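# Tidy two rooms: boxes into cabinet, close everything

## Task

Close up both rooms: move every stray cardboard box into the box cabinet in the room without the desk, and fully close anything left open. Finish with the robot in the desk room and the sliding door between the rooms closed. The task fails if a cabinet ends up displaced, any furniture is tipped over, the sliding door is slammed while opening or closing it, or the robot falls or ends up tilted.

## Robot and tools

ROBOT. TidyBot++: a mobile base 0.54 m long, 0.50 m wide and 0.38 m high on four powered casters, carrying a single seven-joint arm with a two-finger gripper. The shoulder sits 0.12 m ahead of the base centre and 0.68 m above the floor. Segments: upper arm 0.42 m, forearm 0.31 m, wrist to hand point 0.31 m. The arm starts folded, hand pointing down, reaching up to 0.08 m beyond the base front. Two cameras: base_camera (644x364, fixed on the base, looking ahead) and wrist_camera (644x476 fisheye, looking wherever the hand points).

FRAMES. Base frame: origin on the floor below the base centre, x forward, y left, z up, metres. hand_pose and hand_target are reported in it; hand_pose is the point midway between the finger pads, its z axis runs out along the fingers, and the fingers open and close along its y axis. Odometry frame: the base frame as it was at the scene start. base_odometry is in that frame, counts wheel rotation only (slip looks like travel) and drifts a few cm and degrees over many moves; heading is in rad, left positive, -3.142 to 3.142. base_tilt is in degrees, forward and right positive.

move. One action per call, built from any of these keys:
- base: an object with up to three relative offsets, measured from where the base stood in the last reported state: translate_m (metres, forward positive, -2 to 2), strafe_m (metres, left positive, -2 to 2), rotate_rad (radians, counter-clockwise from above positive, -6.3 to 6.3). Translate and strafe together drive straight to one point.
- joints: an object of absolute joint angles in rad, by name. joint_1_rad any angle (vertical turn of the whole arm; positive is clockwise from above, the opposite sense to rotate_rad); joint_2_rad -2.249 to 2.249 (shoulder, 0 = upper arm vertical, positive leans forward); joint_3_rad any angle; joint_4_rad -2.579 to 2.579 (elbow, 0 = straight); joint_5_rad any angle; joint_6_rad -2.099 to 2.099 (wrist); joint_7_rad any angle (hand roll; with hand down, positive is counter-clockwise from above). Unbounded joints go the short way round, so send steps of less than half a turn. gripper_pos is 0 (open, about 85 mm between pads) to 1 (closed); the gap is roughly 85 x (1 - gripper_pos) mm.
- target: a single list of seven numbers [x, y, z, qw, qx, qy, qz], an absolute hand pose in the base frame, position in metres, orientation as a quaternion. When target is used, joints may hold only gripper_pos.
- speeds: per-action caps: translate_m and strafe_m 0.05 to 0.5 m/s, rotate_rad 0.1 to 1.57 rad/s. For a combined translate and strafe, set the speed under just one of them.
- min_time_s: 0.1 to 8 s, the shortest duration for each arm motion in the action.
- blocking: true or omitted waits until everything rests; false returns after about 0.5 s while motion continues.
- cameras: list from base_camera, wrist_camera, all; [] gives no images.
A call without an action just reports state. Unknown keys make a call invalid; values out of range get it refused.

OTHER TOOLS. wait(seconds 0 to 10, cameras) lets time pass and reports state. stop(cameras) brakes all running motions. zoom_image(camera, region [x0, y0, x1, y1] in pixels from the top-left, at most 504 by 504) enlarges part of the latest image. read_manual(section) gives only licence texts. finished_scene(scene) closes the scene for good, so call it only when the goal holds.

RESULTS. The move line says done or the worst status. base_status, joint_status and hand_status give each motion's outcome: done; moving; off_target (rested short, may still push); contact_stop or time_out (unplanned stops, target dropped); stopped (from stop); not_followed (target withheld by the self-collision check, with 'joint command not followed' or 'pose unreachable' and a cause); torque_fault; limit_stop_at_motor_heat. joint_positions are the measured angles; motor_effort is percent of maximum with the peak in brackets; Motor temperatures lists one value per arm joint; on_its_own lists things the robot did uncommanded; pictures names the images in order; earlier move describes a non-blocking move. After a refused call or an unplanned stop, the rest of that reply's move, wait and finished_scene calls are skipped.

ARM BEHAVIOUR. A target chooses its own joint angles and may swing the elbow; poses low and close in front of the base, pointing forward, tend to miss or hit the base. After done the hand lands within about 3 cm; correct by adding (wanted minus measured hand_pose) to the last target. To hold a loaded hand still, resend hand_target, not hand_pose. Loads make the arm sag. A hand pointing down can reach only about 0.94 m high, near the base. The arm never avoids obstacles and keeps pushing when blocked.

HAZARDS. Do not drive or turn while the arm is snagged above about 0.6 m, swing an outstretched arm sideways, or reach far over nearby furniture from folded: the robot can tip. Back away to recover a lean. Joint torque limits are 104.5 N m for joints 1 to 4 and 51.3 N m for 5 to 7; exceeding one freezes the arm for 10 s. Motors above 60 °C report MOTOR HOT; at 75 °C the arm sags for 30 to 60 s. Avoid drops, hard bumps into fixed or heavy objects, yanking or twisting while gripping, crushing objects still supported, shoving cabinets, and moving the sliding door fast.

Each tool is called after "Call:" as name(argument=value, ...), one argument or row to a line, values as JSON.

## Session

Call:
move(
)

Scene clock: 0.00 s.
Motor temperatures (°C): [37 34 37 34 43 48 49]
base_odometry: x=+0.000 y=+0.000 heading=+0.000
base_tilt: forward=-0.2 right=+0.9
base_status: not commanded
joint_positions: joint_1_rad=+0.026 joint_2_rad=-0.354 joint_3_rad=+3.139 joint_4_rad=-2.555 joint_5_rad=+0.041 joint_6_rad=-0.911 joint_7_rad=+1.544 gripper_pos=+0.000
joint_status: not commanded
motor_effort: joint_1_rad=+0 joint_2_rad=+0 joint_3_rad=+0 joint_4_rad=+14 joint_5_rad=+1 joint_6_rad=+1 joint_7_rad=+0
hand_pose: x=+0.2362 y=-0.0115 z=+0.5803 quat_wxyz=(+0.017, +1.000, -0.012, +0.015) (m; base frame)
hand_target: x=+0.2363 y=-0.0115 z=+0.5803 quat_wxyz=(+0.017, +1.000, -0.012, +0.015) (m; base frame)
hand_status: not commanded
pictures: base_camera, wrist_camera

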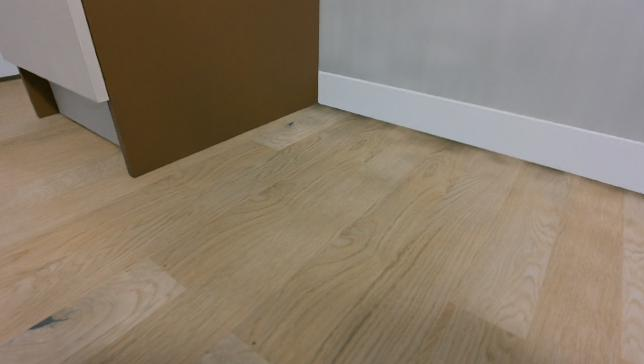

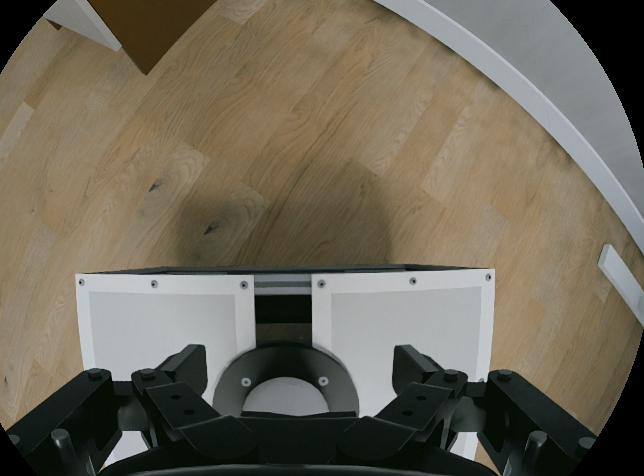

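Call:
move(
  joints={"joint_6_rad": 0.45},
)

Scene clock: 12.27 s.
move: done
base_odometry: x=+0.000 y=+0.000 heading=+0.000
base_tilt: forward=-0.2 right=+0.9
base_status: not commanded
joint_positions: joint_1_rad=+0.026 joint_2_rad=-0.355 joint_3_rad=+3.139 joint_4_rad=-2.555 joint_5_rad=+0.041 joint_6_rad=+0.377 joint_7_rad=+1.544 gripper_pos=+0.000
joint_status: all done
motor_effort: joint_1_rad=+0(1) joint_2_rad=-5(6) joint_3_rad=+1(1) joint_4_rad=+19(19) joint_5_rad=+0(1) joint_6_rad=+10(10) joint_7_rad=+0(1)
hand_pose: x=+0.5283 y=-0.0033 z=+0.8132 quat_wxyz=(+0.005, +0.791, +0.000, +0.612) (m; base frame)
hand_target: x=+0.5333 y=-0.0025 z=+0.8356 quat_wxyz=(+0.004, +0.768, +0.001, +0.641) (m; base frame)
hand_status: not commanded
pictures: base_camera, wrist_camera

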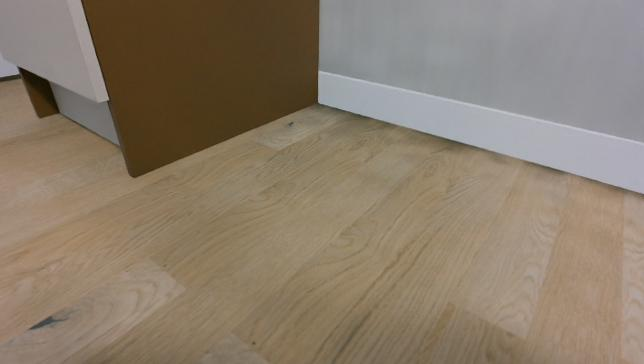

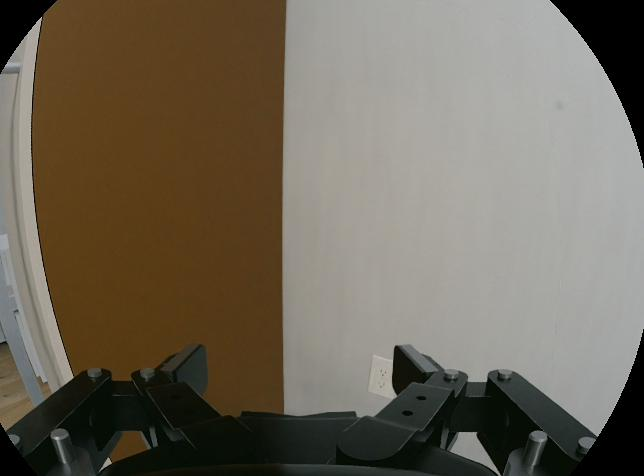

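Call:
move(
  base={"rotate_rad": 0.9},
)

Call:
move(
  base={"rotate_rad": 0.9},
)

Call:
move(
  base={"rotate_rad": 0.9},
)

Call:
move(
  base={"rotate_rad": 0.9},
)

Call:
move(
  base={"rotate_rad": 0.9},
)

Call:
move(
  base={"rotate_rad": 0.9},
)

Scene clock: 25.47 s.
move: done
base_odometry: x=+0.000 y=+0.000 heading=+0.899
base_tilt: forward=-0.2 right=+0.9
base_status: done
joint_positions: joint_1_rad=+0.025 joint_2_rad=-0.355 joint_3_rad=+3.139 joint_4_rad=-2.555 joint_5_rad=+0.041 joint_6_rad=+0.377 joint_7_rad=+1.544 gripper_pos=+0.000
joint_status: not commanded
motor_effort: joint_1_rad=+0(2) joint_2_rad=-5(6) joint_3_rad=+0(2) joint_4_rad=+19(19) joint_5_rad=+1(1) joint_6_rad=+10(10) joint_7_rad=+0(1)
hand_pose: x=+0.5283 y=-0.0032 z=+0.8132 quat_wxyz=(+0.005, +0.791, +0.000, +0.612) (m; base frame)
hand_target: x=+0.5333 y=-0.0025 z=+0.8356 quat_wxyz=(+0.004, +0.768, +0.001, +0.641) (m; base frame)
hand_status: not commanded
pictures: base_camera, wrist_camera

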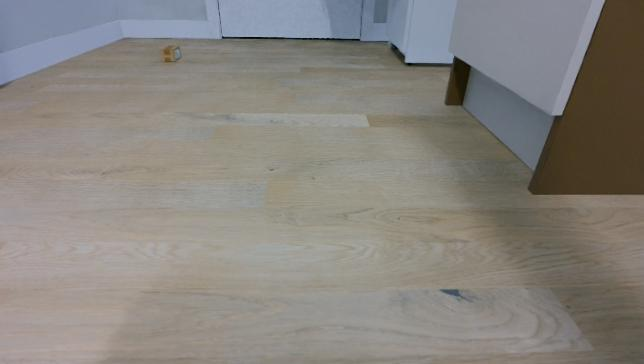

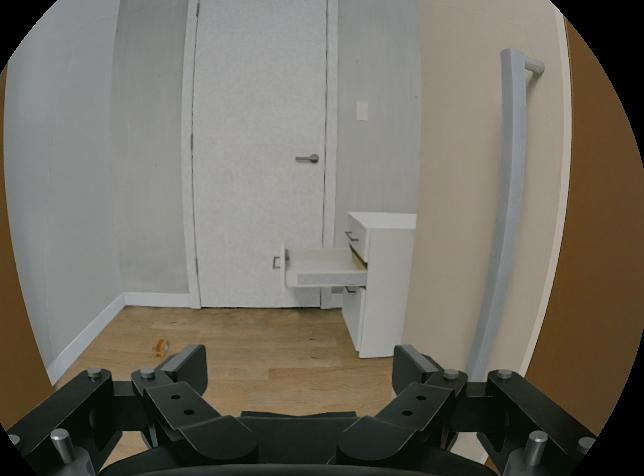

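Scene clock: 27.27 s.
move: done
base_odometry: x=+0.000 y=+0.000 heading=+1.798
base_tilt: forward=-0.2 right=+0.9
base_status: done
joint_positions: joint_1_rad=+0.025 joint_2_rad=-0.355 joint_3_rad=+3.139 joint_4_rad=-2.555 joint_5_rad=+0.041 joint_6_rad=+0.377 joint_7_rad=+1.544 gripper_pos=+0.000
joint_status: not commanded
motor_effort: joint_1_rad=+0(1) joint_2_rad=-5(6) joint_3_rad=+0(2) joint_4_rad=+19(19) joint_5_rad=+1(1) joint_6_rad=+10(10) joint_7_rad=+0(1)
hand_pose: x=+0.5283 y=-0.0031 z=+0.8132 quat_wxyz=(+0.005, +0.791, +0.001, +0.612) (m; base frame)
hand_target: x=+0.5333 y=-0.0025 z=+0.8356 quat_wxyz=(+0.004, +0.768, +0.001, +0.641) (m; base frame)
hand_status: not commanded
pictures: base_camera, wrist_camera

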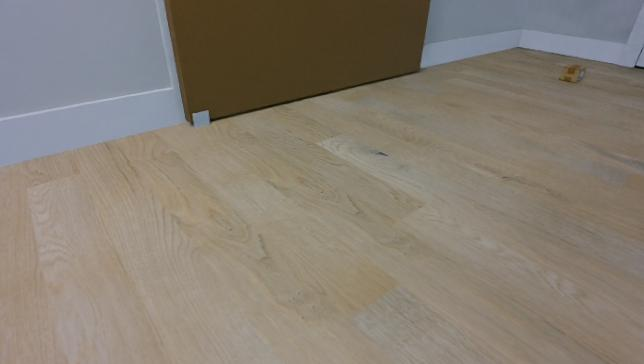

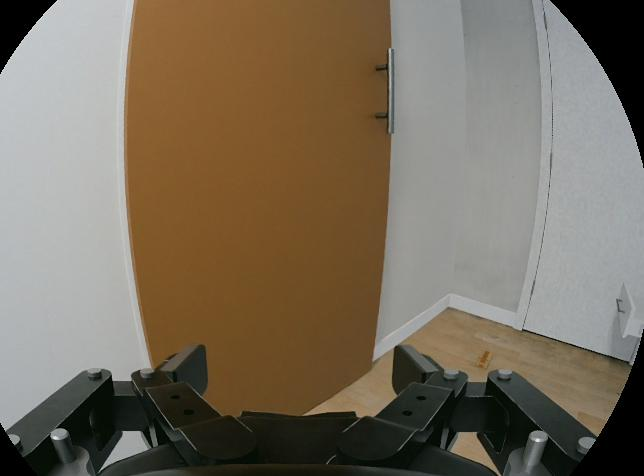

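Scene clock: 29.07 s.
move: done
base_odometry: x=+0.000 y=+0.000 heading=+2.697
base_tilt: forward=-0.2 right=+0.9
base_status: done
joint_positions: joint_1_rad=+0.025 joint_2_rad=-0.355 joint_3_rad=+3.139 joint_4_rad=-2.555 joint_5_rad=+0.041 joint_6_rad=+0.377 joint_7_rad=+1.544 gripper_pos=+0.000
joint_status: not commanded
motor_effort: joint_1_rad=-1(2) joint_2_rad=-5(6) joint_3_rad=+0(2) joint_4_rad=+18(19) joint_5_rad=+0(1) joint_6_rad=+10(10) joint_7_rad=+0(1)
hand_pose: x=+0.5283 y=-0.0031 z=+0.8132 quat_wxyz=(+0.005, +0.791, +0.001, +0.612) (m; base frame)
hand_target: x=+0.5333 y=-0.0025 z=+0.8356 quat_wxyz=(+0.004, +0.768, +0.001, +0.641) (m; base frame)
hand_status: not commanded
pictures: base_camera, wrist_camera

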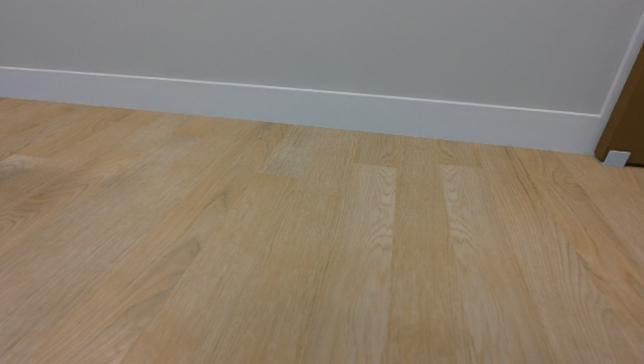

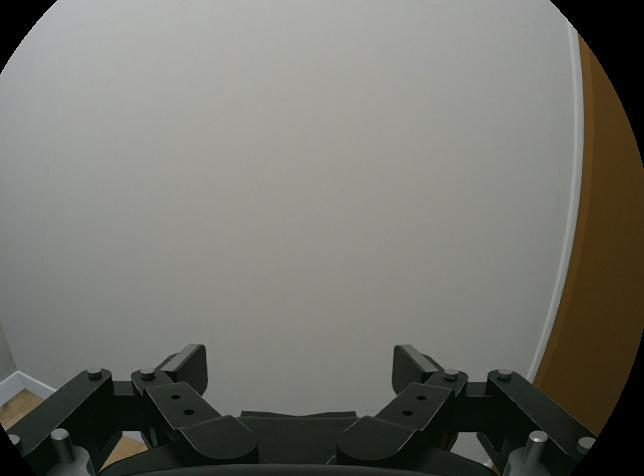

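Scene clock: 30.87 s.
move: done
base_odometry: x=+0.000 y=+0.000 heading=-2.688
base_tilt: forward=-0.2 right=+0.9
base_status: done
joint_positions: joint_1_rad=+0.025 joint_2_rad=-0.355 joint_3_rad=+3.139 joint_4_rad=-2.555 joint_5_rad=+0.041 joint_6_rad=+0.377 joint_7_rad=+1.544 gripper_pos=+0.000
joint_status: not commanded
motor_effort: joint_1_rad=+0(1) joint_2_rad=-5(6) joint_3_rad=+1(2) joint_4_rad=+18(19) joint_5_rad=+1(1) joint_6_rad=+10(10) joint_7_rad=+0(1)
hand_pose: x=+0.5283 y=-0.0030 z=+0.8132 quat_wxyz=(+0.005, +0.791, +0.001, +0.612) (m; base frame)
hand_target: x=+0.5333 y=-0.0025 z=+0.8356 quat_wxyz=(+0.004, +0.768, +0.001, +0.641) (m; base frame)
hand_status: not commanded
pictures: base_camera, wrist_camera

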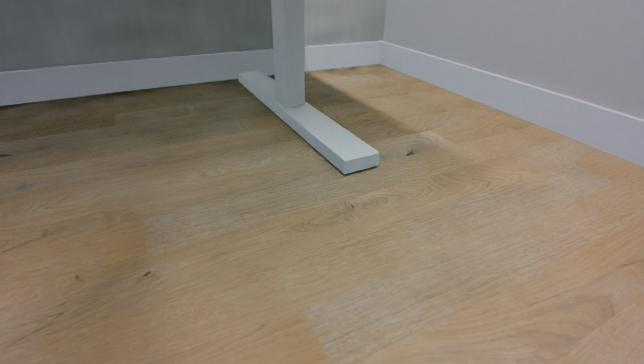

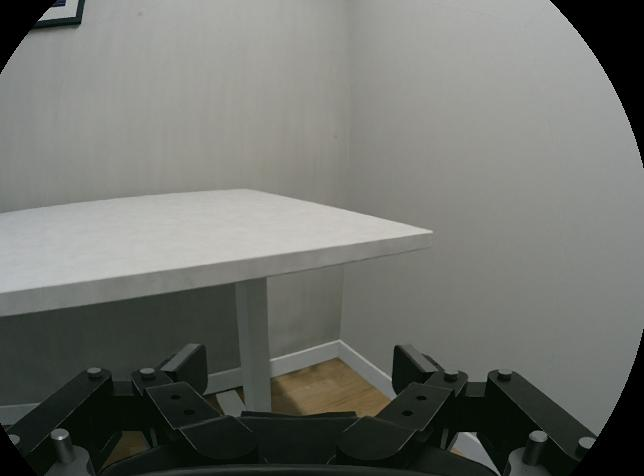

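Scene clock: 32.67 s.
move: done
base_odometry: x=+0.000 y=+0.000 heading=-1.789
base_tilt: forward=-0.2 right=+0.9
base_status: done
joint_positions: joint_1_rad=+0.025 joint_2_rad=-0.355 joint_3_rad=+3.139 joint_4_rad=-2.555 joint_5_rad=+0.041 joint_6_rad=+0.377 joint_7_rad=+1.544 gripper_pos=+0.000
joint_status: not commanded
motor_effort: joint_1_rad=-1(2) joint_2_rad=-5(6) joint_3_rad=+1(2) joint_4_rad=+19(19) joint_5_rad=+0(1) joint_6_rad=+10(10) joint_7_rad=+1(1)
hand_pose: x=+0.5283 y=-0.0030 z=+0.8132 quat_wxyz=(+0.005, +0.791, +0.001, +0.612) (m; base frame)
hand_target: x=+0.5333 y=-0.0025 z=+0.8356 quat_wxyz=(+0.004, +0.768, +0.001, +0.641) (m; base frame)
hand_status: not commanded
pictures: base_camera, wrist_camera

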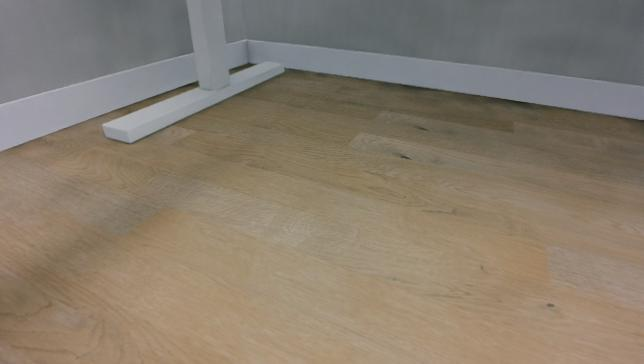

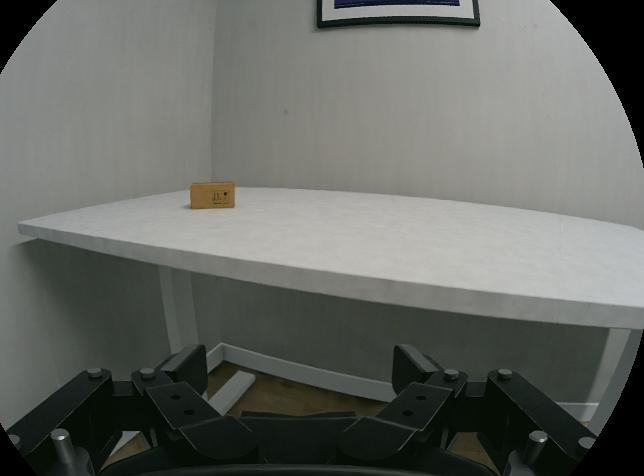

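Scene clock: 34.47 s.
move: done
base_odometry: x=+0.000 y=+0.000 heading=-0.890
base_tilt: forward=-0.2 right=+0.9
base_status: done
joint_positions: joint_1_rad=+0.025 joint_2_rad=-0.355 joint_3_rad=+3.139 joint_4_rad=-2.555 joint_5_rad=+0.041 joint_6_rad=+0.377 joint_7_rad=+1.544 gripper_pos=+0.000
joint_status: not commanded
motor_effort: joint_1_rad=+0(1) joint_2_rad=-6(6) joint_3_rad=+1(2) joint_4_rad=+18(19) joint_5_rad=+0(1) joint_6_rad=+10(10) joint_7_rad=+0(1)
hand_pose: x=+0.5283 y=-0.0029 z=+0.8132 quat_wxyz=(+0.005, +0.791, +0.001, +0.612) (m; base frame)
hand_target: x=+0.5333 y=-0.0025 z=+0.8356 quat_wxyz=(+0.004, +0.768, +0.001, +0.641) (m; base frame)
hand_status: not commanded
pictures: base_camera, wrist_camera

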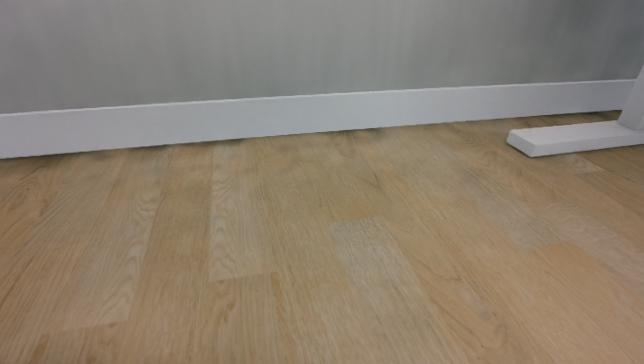

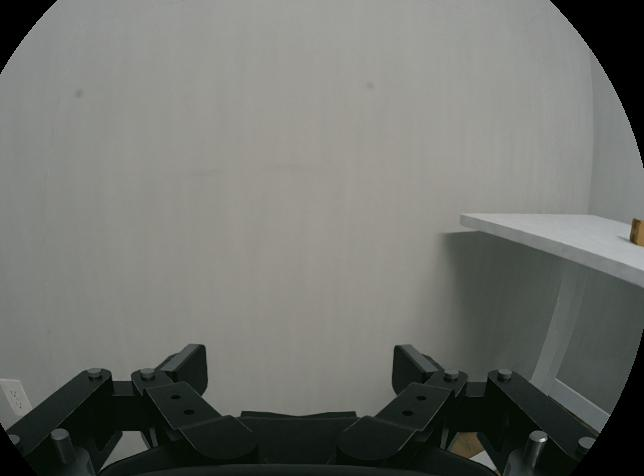

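Call:
move(
  base={"rotate_rad": 1.75},
)

Call:
zoom_image(
  camera="wrist_camera",
  region=[240, 100, 560, 400],
)

Call:
zoom_image(
  camera="base_camera",
  region=[140, 0, 500, 100],
)

Scene clock: 55.60 s.
move: done
base_odometry: x=+0.000 y=+0.000 heading=+0.859
base_tilt: forward=-0.2 right=+0.9
base_status: done
joint_positions: joint_1_rad=+0.025 joint_2_rad=-0.355 joint_3_rad=+3.139 joint_4_rad=-2.555 joint_5_rad=+0.041 joint_6_rad=+0.377 joint_7_rad=+1.544 gripper_pos=+0.000
joint_status: not commanded
motor_effort: joint_1_rad=+0(2) joint_2_rad=-6(6) joint_3_rad=+0(2) joint_4_rad=+18(19) joint_5_rad=+1(1) joint_6_rad=+10(10) joint_7_rad=+0(1)
hand_pose: x=+0.5283 y=-0.0029 z=+0.8132 quat_wxyz=(+0.005, +0.791, +0.001, +0.612) (m; base frame)
hand_target: x=+0.5333 y=-0.0025 z=+0.8356 quat_wxyz=(+0.004, +0.768, +0.001, +0.641) (m; base frame)
hand_status: not commanded
pictures: base_camera, wrist_camera

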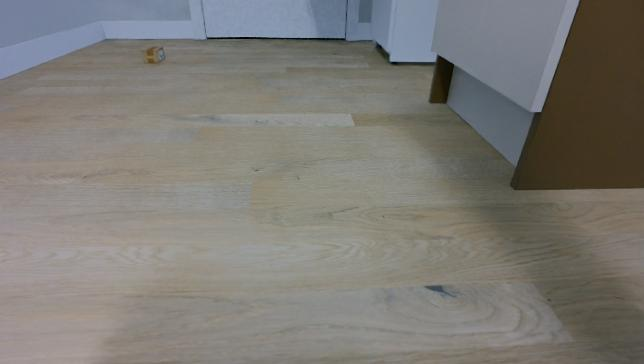

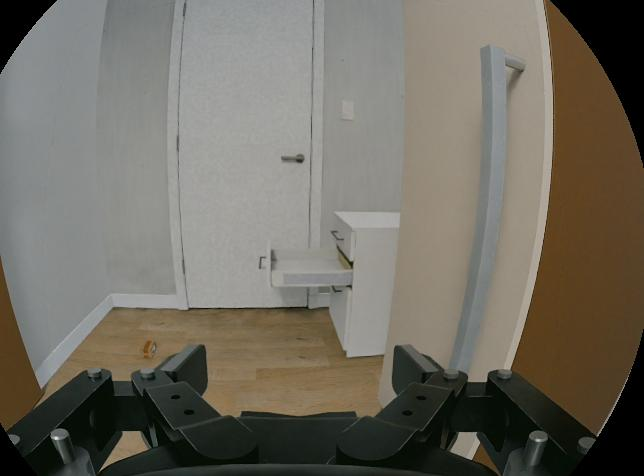

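Scaled by 1.575.

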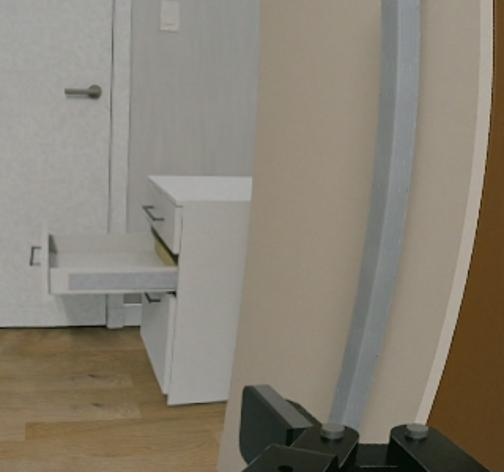

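Scaled by 1.400.

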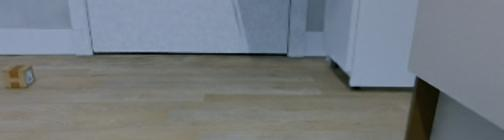

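Call:
move(
  base={"rotate_rad": 0.04, "translate_m": 0.6, "strafe_m": 0.25},
)

Call:
zoom_image(
  camera="wrist_camera",
  region=[240, 100, 560, 400],
)

Scene clock: 73.40 s.
move: done
base_odometry: x=+0.203 y=+0.618 heading=+0.900
base_tilt: forward=-0.2 right=+0.9
base_status: done
joint_positions: joint_1_rad=+0.025 joint_2_rad=-0.355 joint_3_rad=+3.139 joint_4_rad=-2.555 joint_5_rad=+0.041 joint_6_rad=+0.379 joint_7_rad=+1.544 gripper_pos=+0.000
joint_status: not commanded
motor_effort: joint_1_rad=+0(1) joint_2_rad=-5(8) joint_3_rad=+0(1) joint_4_rad=+19(19) joint_5_rad=+0(1) joint_6_rad=+10(10) joint_7_rad=+0(1)
hand_pose: x=+0.5284 y=-0.0029 z=+0.8137 quat_wxyz=(+0.005, +0.790, +0.001, +0.613) (m; base frame)
hand_target: x=+0.5333 y=-0.0025 z=+0.8356 quat_wxyz=(+0.004, +0.768, +0.001, +0.641) (m; base frame)
hand_status: not commanded
pictures: base_camera, wrist_camera

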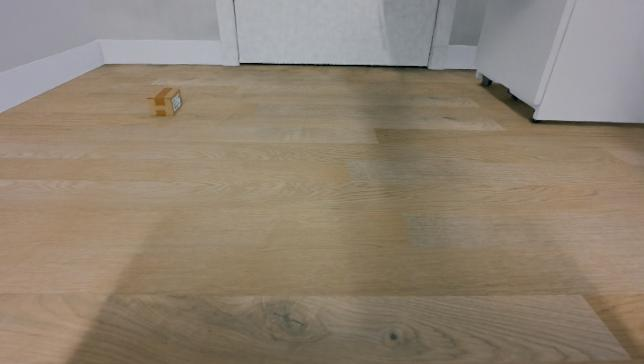

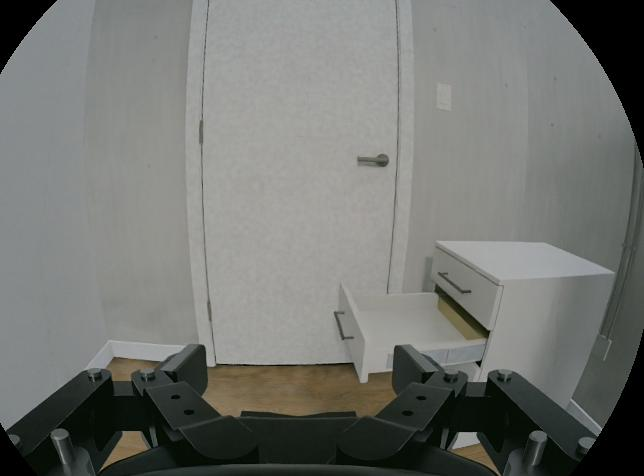

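Scaled by 1.575.

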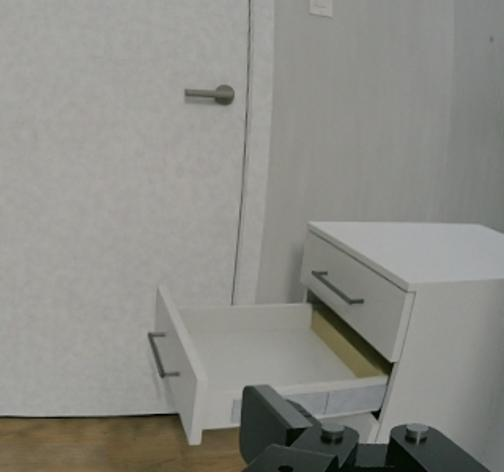

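Call:
move(
  joints={"joint_1_rad": 0.9},
)

Call:
zoom_image(
  camera="wrist_camera",
  region=[0, 50, 400, 400],
)

Scene clock: 80.17 s.
move: done
base_odometry: x=+0.203 y=+0.618 heading=+0.900
base_tilt: forward=-0.2 right=+0.9
base_status: not commanded
joint_positions: joint_1_rad=+0.887 joint_2_rad=-0.355 joint_3_rad=+3.139 joint_4_rad=-2.555 joint_5_rad=+0.041 joint_6_rad=+0.379 joint_7_rad=+1.544 gripper_pos=+0.000
joint_status: all done
motor_effort: joint_1_rad=+0(2) joint_2_rad=-5(6) joint_3_rad=+1(1) joint_4_rad=+19(19) joint_5_rad=+1(1) joint_6_rad=+10(10) joint_7_rad=+0(1)
hand_pose: x=+0.3832 y=-0.3128 z=+0.8137 quat_wxyz=(+0.260, +0.718, -0.330, +0.555) (m; base frame)
hand_target: x=+0.3829 y=-0.3194 z=+0.8356 quat_wxyz=(+0.275, +0.696, -0.324, +0.579) (m; base frame)
hand_status: not commanded
pictures: base_camera, wrist_camera

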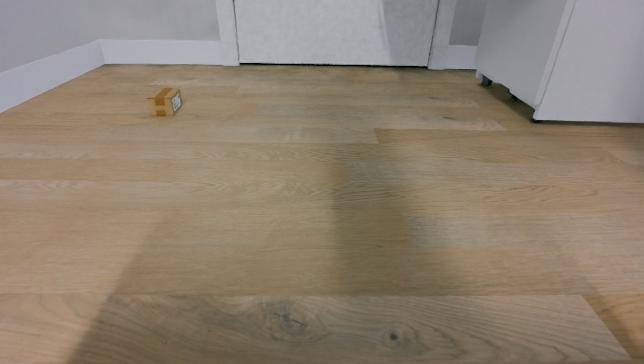

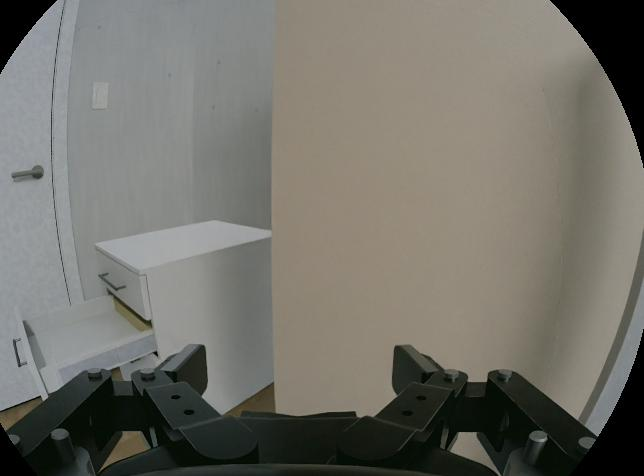

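Scaled by 1.260.

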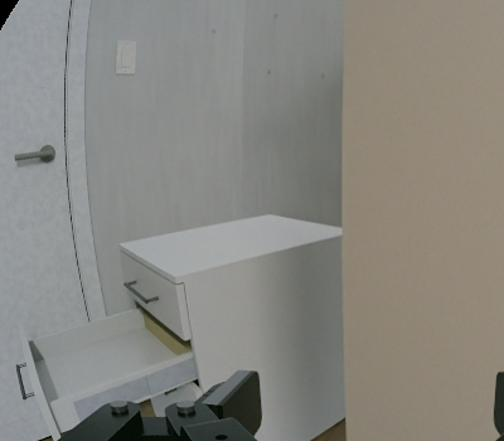

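Call:
move(
  joints={"joint_1_rad": -1.2, "joint_6_rad": 0.7},
  cameras=["wrist_camera"],
)

Call:
move(
  joints={"joint_1_rad": -2.0, "joint_6_rad": 0.7},
  cameras=["wrist_camera"],
)

Scene clock: 105.57 s.
move: done
base_odometry: x=+0.203 y=+0.618 heading=+0.900
base_tilt: forward=-0.2 right=+0.9
base_status: not commanded
joint_positions: joint_1_rad=-1.187 joint_2_rad=-0.355 joint_3_rad=+3.139 joint_4_rad=-2.555 joint_5_rad=+0.041 joint_6_rad=+0.623 joint_7_rad=+1.544 gripper_pos=+0.000
joint_status: all done
motor_effort: joint_1_rad=+0(1) joint_2_rad=-5(6) joint_3_rad=+0(2) joint_4_rad=+18(19) joint_5_rad=+0(1) joint_6_rad=+10(11) joint_7_rad=+0(1)
hand_pose: x=+0.2665 y=+0.3924 z=+0.8890 quat_wxyz=(-0.400, +0.581, +0.407, +0.580) (m; base frame)
hand_target: x=+0.2605 y=+0.3939 z=+0.9131 quat_wxyz=(-0.419, +0.556, +0.395, +0.599) (m; base frame)
hand_status: not commanded
pictures: wrist_camera

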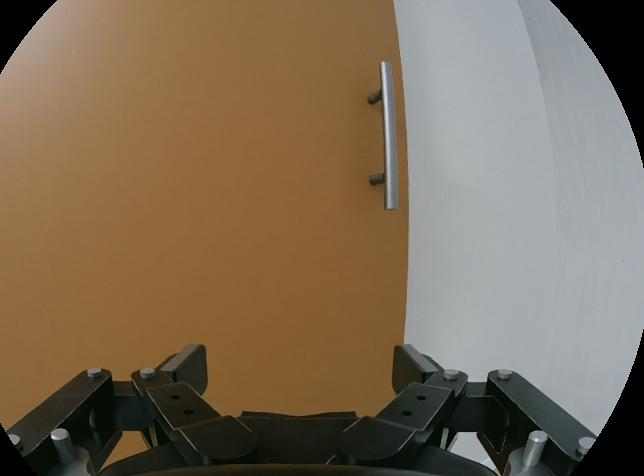

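Scene clock: 107.63 s.
move: done
base_odometry: x=+0.203 y=+0.618 heading=+0.900
base_tilt: forward=-0.2 right=+0.9
base_status: not commanded
joint_positions: joint_1_rad=-1.987 joint_2_rad=-0.355 joint_3_rad=+3.139 joint_4_rad=-2.555 joint_5_rad=+0.041 joint_6_rad=+0.624 joint_7_rad=+1.544 gripper_pos=+0.000
joint_status: all done
motor_effort: joint_1_rad=+0(2) joint_2_rad=-5(6) joint_3_rad=+0(2) joint_4_rad=+19(19) joint_5_rad=+1(1) joint_6_rad=+10(11) joint_7_rad=+0(1)
hand_pose: x=-0.0597 y=+0.3792 z=+0.8893 quat_wxyz=(-0.594, +0.377, +0.601, +0.379) (m; base frame)
hand_target: x=-0.0650 y=+0.3759 z=+0.9131 quat_wxyz=(-0.620, +0.358, +0.580, +0.389) (m; base frame)
hand_status: not commanded
pictures: wrist_camera

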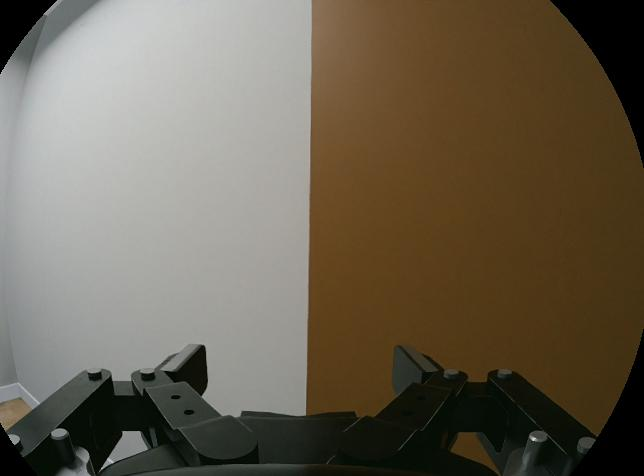

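Call:
move(
  base={"translate_m": 0.55, "strafe_m": -0.05},
  joints={"joint_1_rad": -1.57},
)

Call:
move(
  base={"rotate_rad": 1.57},
  joints={"joint_1_rad": 0.0},
)

Scene clock: 163.83 s.
move: done
base_odometry: x=+0.584 y=+1.018 heading=+0.900
base_tilt: forward=-0.2 right=+0.9
base_status: done
joint_positions: joint_1_rad=-1.580 joint_2_rad=-0.354 joint_3_rad=+3.139 joint_4_rad=-2.555 joint_5_rad=+0.041 joint_6_rad=+0.625 joint_7_rad=+1.544 gripper_pos=+0.000
joint_status: all done
motor_effort: joint_1_rad=+0(2) joint_2_rad=-5(7) joint_3_rad=+1(3) joint_4_rad=+19(19) joint_5_rad=+1(2) joint_6_rad=+10(10) joint_7_rad=+1(1)
hand_pose: x=+0.1050 y=+0.4190 z=+0.8896 quat_wxyz=(-0.506, +0.490, +0.512, +0.492) (m; base frame)
hand_target: x=+0.1084 y=+0.4184 z=+0.9131 quat_wxyz=(-0.523, +0.473, +0.491, +0.512) (m; base frame)
hand_status: not commanded
pictures: base_camera, wrist_camera

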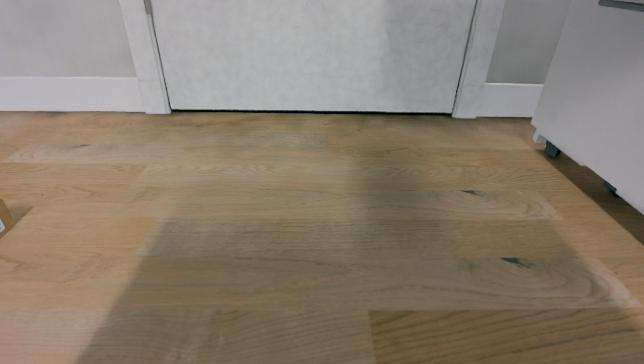

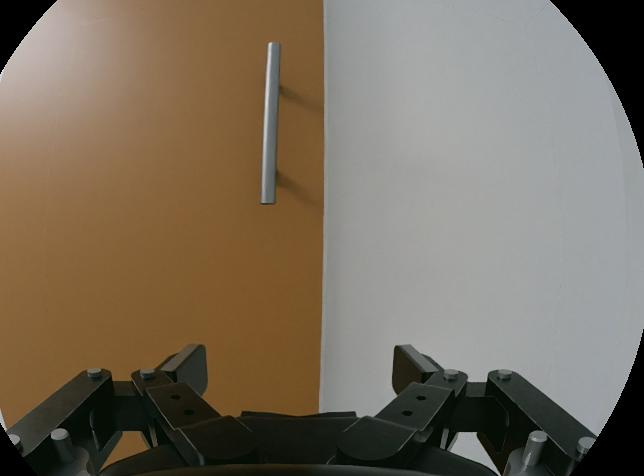

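Scene clock: 166.63 s.
move: done
base_odometry: x=+0.584 y=+1.018 heading=+2.469
base_tilt: forward=-0.2 right=+0.9
base_status: done
joint_positions: joint_1_rad=-0.013 joint_2_rad=-0.354 joint_3_rad=+3.139 joint_4_rad=-2.555 joint_5_rad=+0.041 joint_6_rad=+0.625 joint_7_rad=+1.544 gripper_pos=+0.000
joint_status: all done
motor_effort: joint_1_rad=+0(2) joint_2_rad=-5(7) joint_3_rad=+1(2) joint_4_rad=+19(19) joint_5_rad=+0(1) joint_6_rad=+10(10) joint_7_rad=+1(1)
hand_pose: x=+0.5380 y=+0.0155 z=+0.8897 quat_wxyz=(-0.011, +0.709, +0.017, +0.705) (m; base frame)
hand_target: x=+0.5374 y=+0.0109 z=+0.9131 quat_wxyz=(-0.008, +0.682, +0.013, +0.731) (m; base frame)
hand_status: not commanded
pictures: base_camera, wrist_camera

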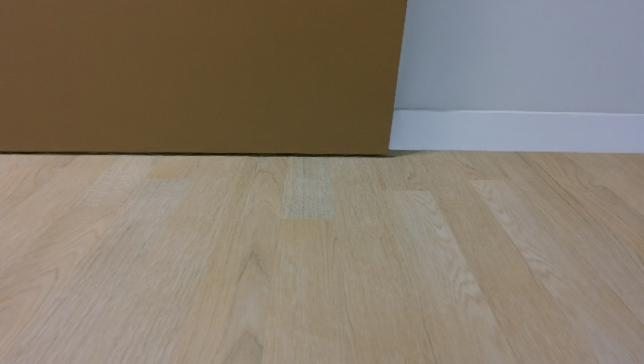

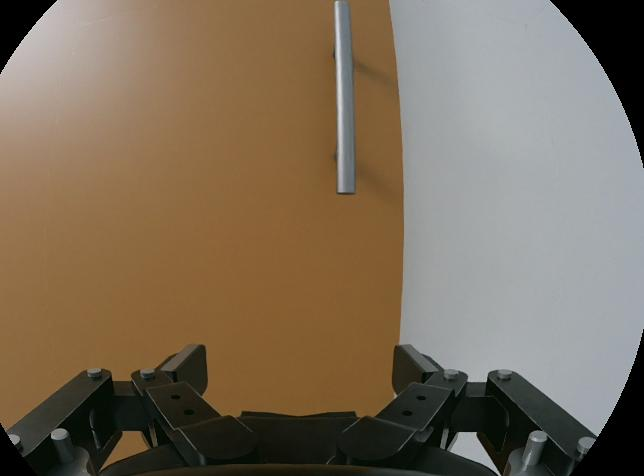

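Call:
move(
  base={"strafe_m": -0.045},
  joints={"joint_1_rad": 0.03, "joint_2_rad": -0.08, "joint_4_rad": -1.389, "joint_6_rad": -0.262, "gripper_pos": 0.3},
  min_time_s=2,
)

Scene clock: 183.87 s.
move: done
base_odometry: x=+0.612 y=+1.053 heading=+2.470
base_tilt: forward=-0.2 right=+0.9
base_status: done
joint_positions: joint_1_rad=+0.016 joint_2_rad=-0.099 joint_3_rad=+3.139 joint_4_rad=-1.415 joint_5_rad=+0.041 joint_6_rad=-0.188 joint_7_rad=+1.544 gripper_pos=+0.300
joint_status: all done
motor_effort: joint_1_rad=+0(1) joint_2_rad=-16(16) joint_3_rad=+0(2) joint_4_rad=+20(23) joint_5_rad=+1(1) joint_6_rad=+10(11) joint_7_rad=+1(1)
hand_pose: x=+0.6921 y=-0.0083 z=+1.2005 quat_wxyz=(+0.012, +0.683, -0.002, +0.730) (m; base frame)
hand_target: x=+0.7000 y=-0.0177 z=+1.1826 quat_wxyz=(+0.018, +0.707, -0.009, +0.707) (m; base frame)
hand_status: not commanded
pictures: base_camera, wrist_camera

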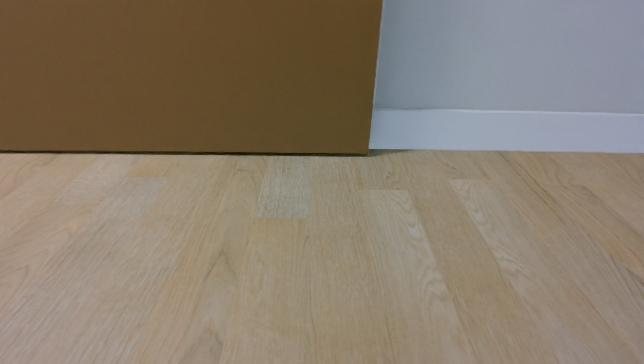

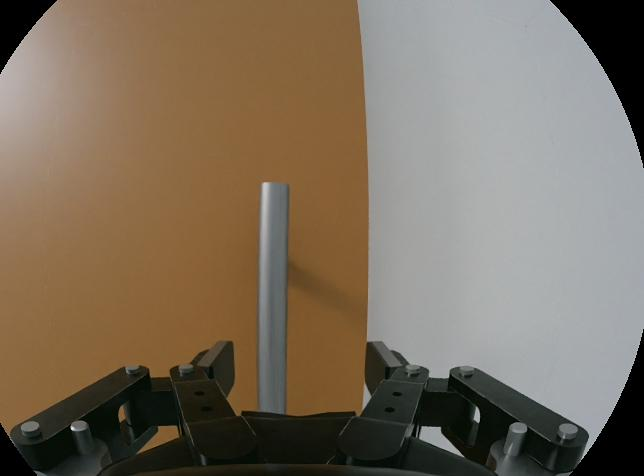

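Call:
move(
  base={"strafe_m": 0.03},
  speeds={"strafe_m": 0.1},
)

Call:
move(
  base={"translate_m": 0.08},
  speeds={"translate_m": 0.1},
)

Scene clock: 191.13 s.
move: done
base_odometry: x=+0.593 y=+1.030 heading=+2.469
base_tilt: forward=-0.2 right=+0.9
base_status: done
joint_positions: joint_1_rad=+0.024 joint_2_rad=-0.098 joint_3_rad=+3.139 joint_4_rad=-1.415 joint_5_rad=+0.041 joint_6_rad=-0.189 joint_7_rad=+1.544 gripper_pos=+0.300
joint_status: not commanded
motor_effort: joint_1_rad=+0(2) joint_2_rad=-15(17) joint_3_rad=+0(3) joint_4_rad=+21(21) joint_5_rad=+1(1) joint_6_rad=+10(10) joint_7_rad=+0(1)
hand_pose: x=+0.6924 y=-0.0127 z=+1.1997 quat_wxyz=(+0.015, +0.684, -0.005, +0.730) (m; base frame)
hand_target: x=+0.7000 y=-0.0177 z=+1.1826 quat_wxyz=(+0.018, +0.707, -0.009, +0.707) (m; base frame)
hand_status: not commanded
pictures: base_camera, wrist_camera

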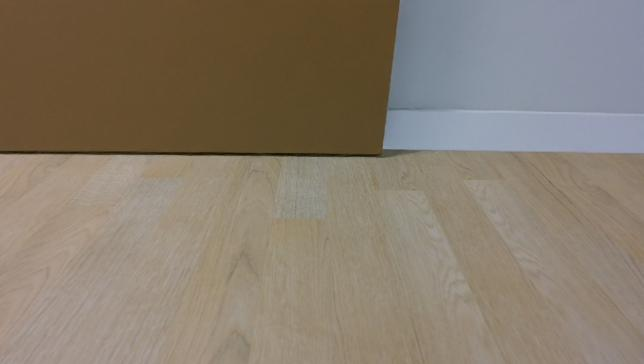

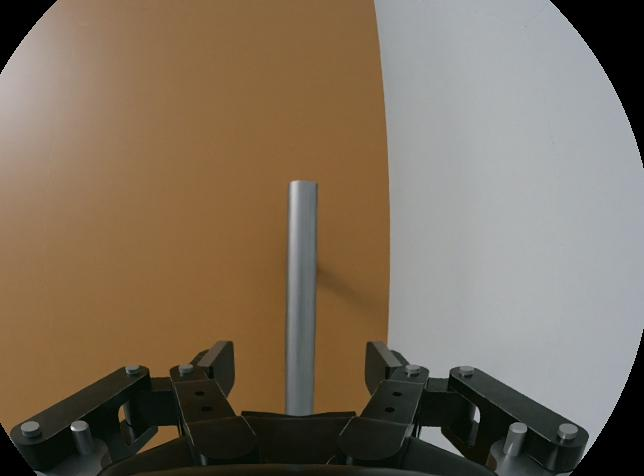

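Scene clock: 192.43 s.
move: done
base_odometry: x=+0.531 y=+1.079 heading=+2.469
base_tilt: forward=-0.2 right=+0.9
base_status: done
joint_positions: joint_1_rad=+0.024 joint_2_rad=-0.084 joint_3_rad=+3.139 joint_4_rad=-1.413 joint_5_rad=+0.041 joint_6_rad=-0.191 joint_7_rad=+1.544 gripper_pos=+0.300
joint_status: not commanded
motor_effort: joint_1_rad=+0(1) joint_2_rad=-16(18) joint_3_rad=+0(1) joint_4_rad=+21(22) joint_5_rad=+1(1) joint_6_rad=+10(11) joint_7_rad=-1(1)
hand_pose: x=+0.6996 y=-0.0129 z=+1.1919 quat_wxyz=(+0.015, +0.689, -0.005, +0.725) (m; base frame)
hand_target: x=+0.7000 y=-0.0177 z=+1.1826 quat_wxyz=(+0.018, +0.707, -0.009, +0.707) (m; base frame)
hand_status: not commanded
pictures: base_camera, wrist_camera

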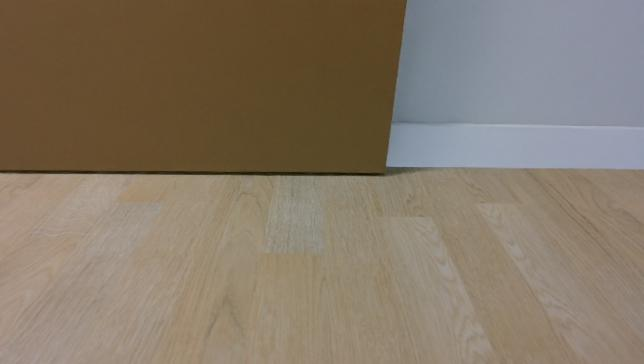

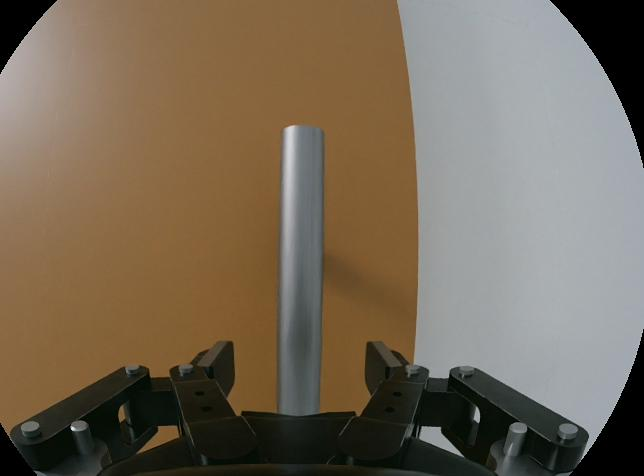

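Call:
move(
  base={"translate_m": 0.03},
  speeds={"translate_m": 0.05},
)

Scene clock: 198.97 s.
move: done
base_odometry: x=+0.507 y=+1.098 heading=+2.470
base_tilt: forward=-0.2 right=+0.9
base_status: done
joint_positions: joint_1_rad=+0.024 joint_2_rad=-0.083 joint_3_rad=+3.139 joint_4_rad=-1.413 joint_5_rad=+0.041 joint_6_rad=-0.192 joint_7_rad=+1.544 gripper_pos=+0.300
joint_status: not commanded
motor_effort: joint_1_rad=+0(1) joint_2_rad=-16(19) joint_3_rad=+0(1) joint_4_rad=+21(22) joint_5_rad=+0(1) joint_6_rad=+10(11) joint_7_rad=+1(1)
hand_pose: x=+0.7002 y=-0.0131 z=+1.1914 quat_wxyz=(+0.015, +0.689, -0.005, +0.724) (m; base frame)
hand_target: x=+0.7000 y=-0.0177 z=+1.1826 quat_wxyz=(+0.018, +0.707, -0.009, +0.707) (m; base frame)
hand_status: not commanded
pictures: base_camera, wrist_camera

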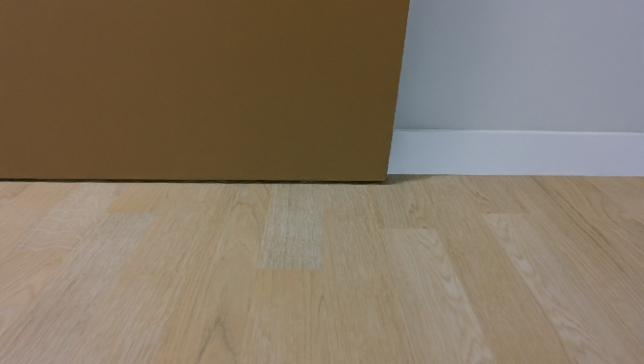

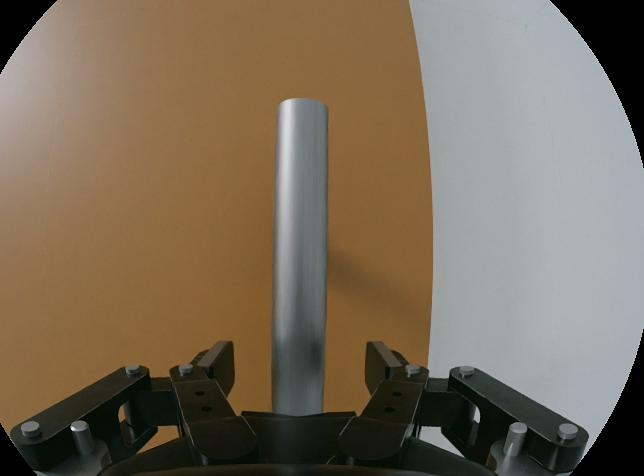

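Call:
move(
  base={"translate_m": 0.02},
  speeds={"translate_m": 0.05},
)

Call:
move(
  joints={"gripper_pos": 0.55},
)

Scene clock: 212.57 s.
move: done
base_odometry: x=+0.491 y=+1.111 heading=+2.470
base_tilt: forward=-0.2 right=+0.9
base_status: done
joint_positions: joint_1_rad=+0.024 joint_2_rad=-0.082 joint_3_rad=+3.139 joint_4_rad=-1.412 joint_5_rad=+0.041 joint_6_rad=-0.192 joint_7_rad=+1.544 gripper_pos=+0.300
joint_status: not commanded
motor_effort: joint_1_rad=+0(1) joint_2_rad=-15(19) joint_3_rad=+0(1) joint_4_rad=+21(21) joint_5_rad=+1(1) joint_6_rad=+10(10) joint_7_rad=+0(1)
hand_pose: x=+0.7005 y=-0.0131 z=+1.1912 quat_wxyz=(+0.015, +0.690, -0.005, +0.724) (m; base frame)
hand_target: x=+0.7000 y=-0.0177 z=+1.1826 quat_wxyz=(+0.018, +0.707, -0.009, +0.707) (m; base frame)
hand_status: not commanded
pictures: base_camera, wrist_camera

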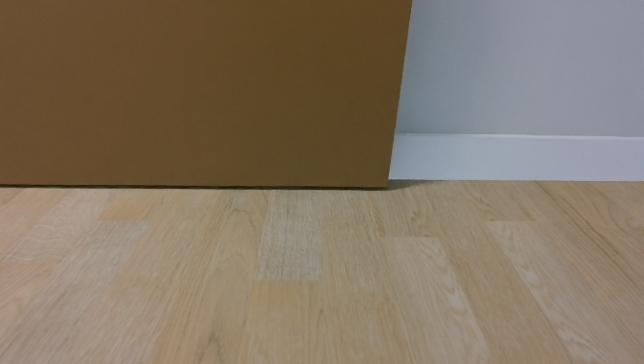

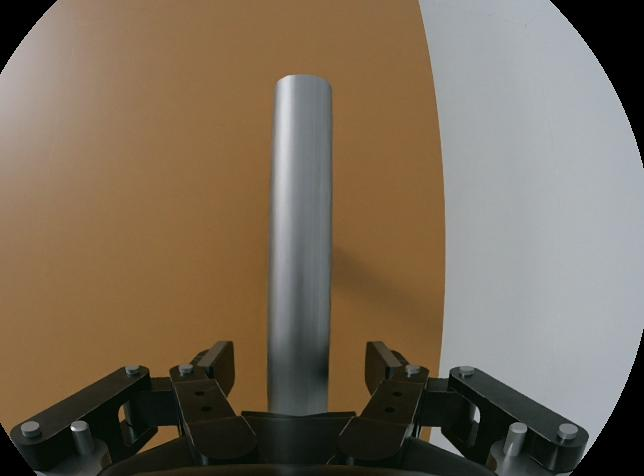

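Scene clock: 213.23 s.
move: done
base_odometry: x=+0.491 y=+1.111 heading=+2.470
base_tilt: forward=-0.2 right=+0.9
base_status: not commanded
joint_positions: joint_1_rad=+0.024 joint_2_rad=-0.082 joint_3_rad=+3.139 joint_4_rad=-1.412 joint_5_rad=+0.041 joint_6_rad=-0.192 joint_7_rad=+1.544 gripper_pos=+0.550
joint_status: all done
motor_effort: joint_1_rad=-1(1) joint_2_rad=-16(17) joint_3_rad=+0(1) joint_4_rad=+21(21) joint_5_rad=+0(1) joint_6_rad=+10(10) joint_7_rad=+0(1)
hand_pose: x=+0.7005 y=-0.0131 z=+1.1912 quat_wxyz=(+0.015, +0.690, -0.005, +0.724) (m; base frame)
hand_target: x=+0.7000 y=-0.0177 z=+1.1826 quat_wxyz=(+0.018, +0.707, -0.009, +0.707) (m; base frame)
hand_status: not commanded
pictures: base_camera, wrist_camera

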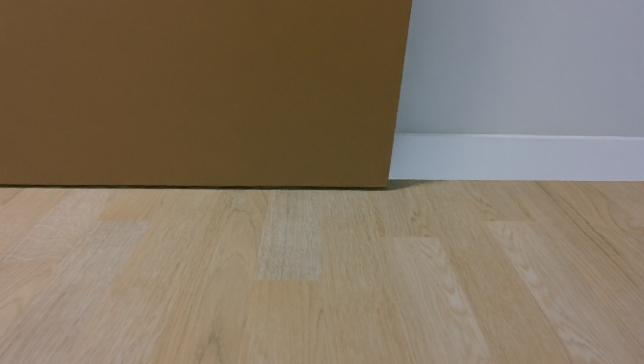

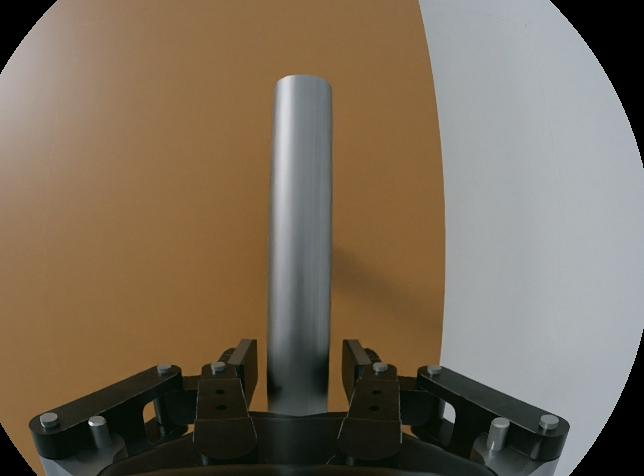

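Call:
move(
  base={"strafe_m": 0.3},
  speeds={"strafe_m": 0.1},
)

Scene clock: 219.07 s.
move: done
base_odometry: x=+0.305 y=+0.876 heading=+2.470
base_tilt: forward=-0.2 right=+0.9
base_status: done
joint_positions: joint_1_rad=+0.053 joint_2_rad=-0.098 joint_3_rad=+3.172 joint_4_rad=-1.407 joint_5_rad=+0.041 joint_6_rad=-0.229 joint_7_rad=+1.544 gripper_pos=+0.550
joint_status: not commanded
motor_effort: joint_1_rad=-2(12) joint_2_rad=-13(20) joint_3_rad=-2(13) joint_4_rad=+20(26) joint_5_rad=+0(3) joint_6_rad=+10(17) joint_7_rad=+0(1)
hand_pose: x=+0.6907 y=-0.0508 z=+1.1921 quat_wxyz=(+0.037, +0.695, -0.029, +0.718) (m; base frame)
hand_target: x=+0.7000 y=-0.0177 z=+1.1826 quat_wxyz=(+0.018, +0.707, -0.009, +0.707) (m; base frame)
hand_status: not commanded
pictures: base_camera, wrist_camera

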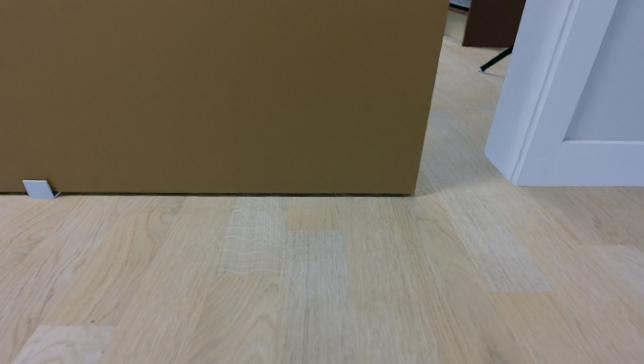

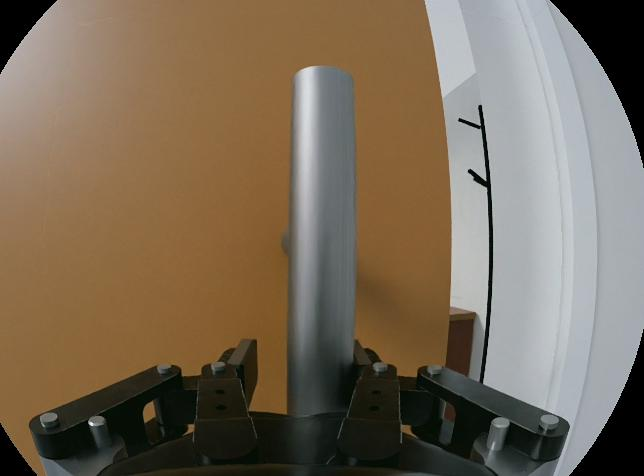

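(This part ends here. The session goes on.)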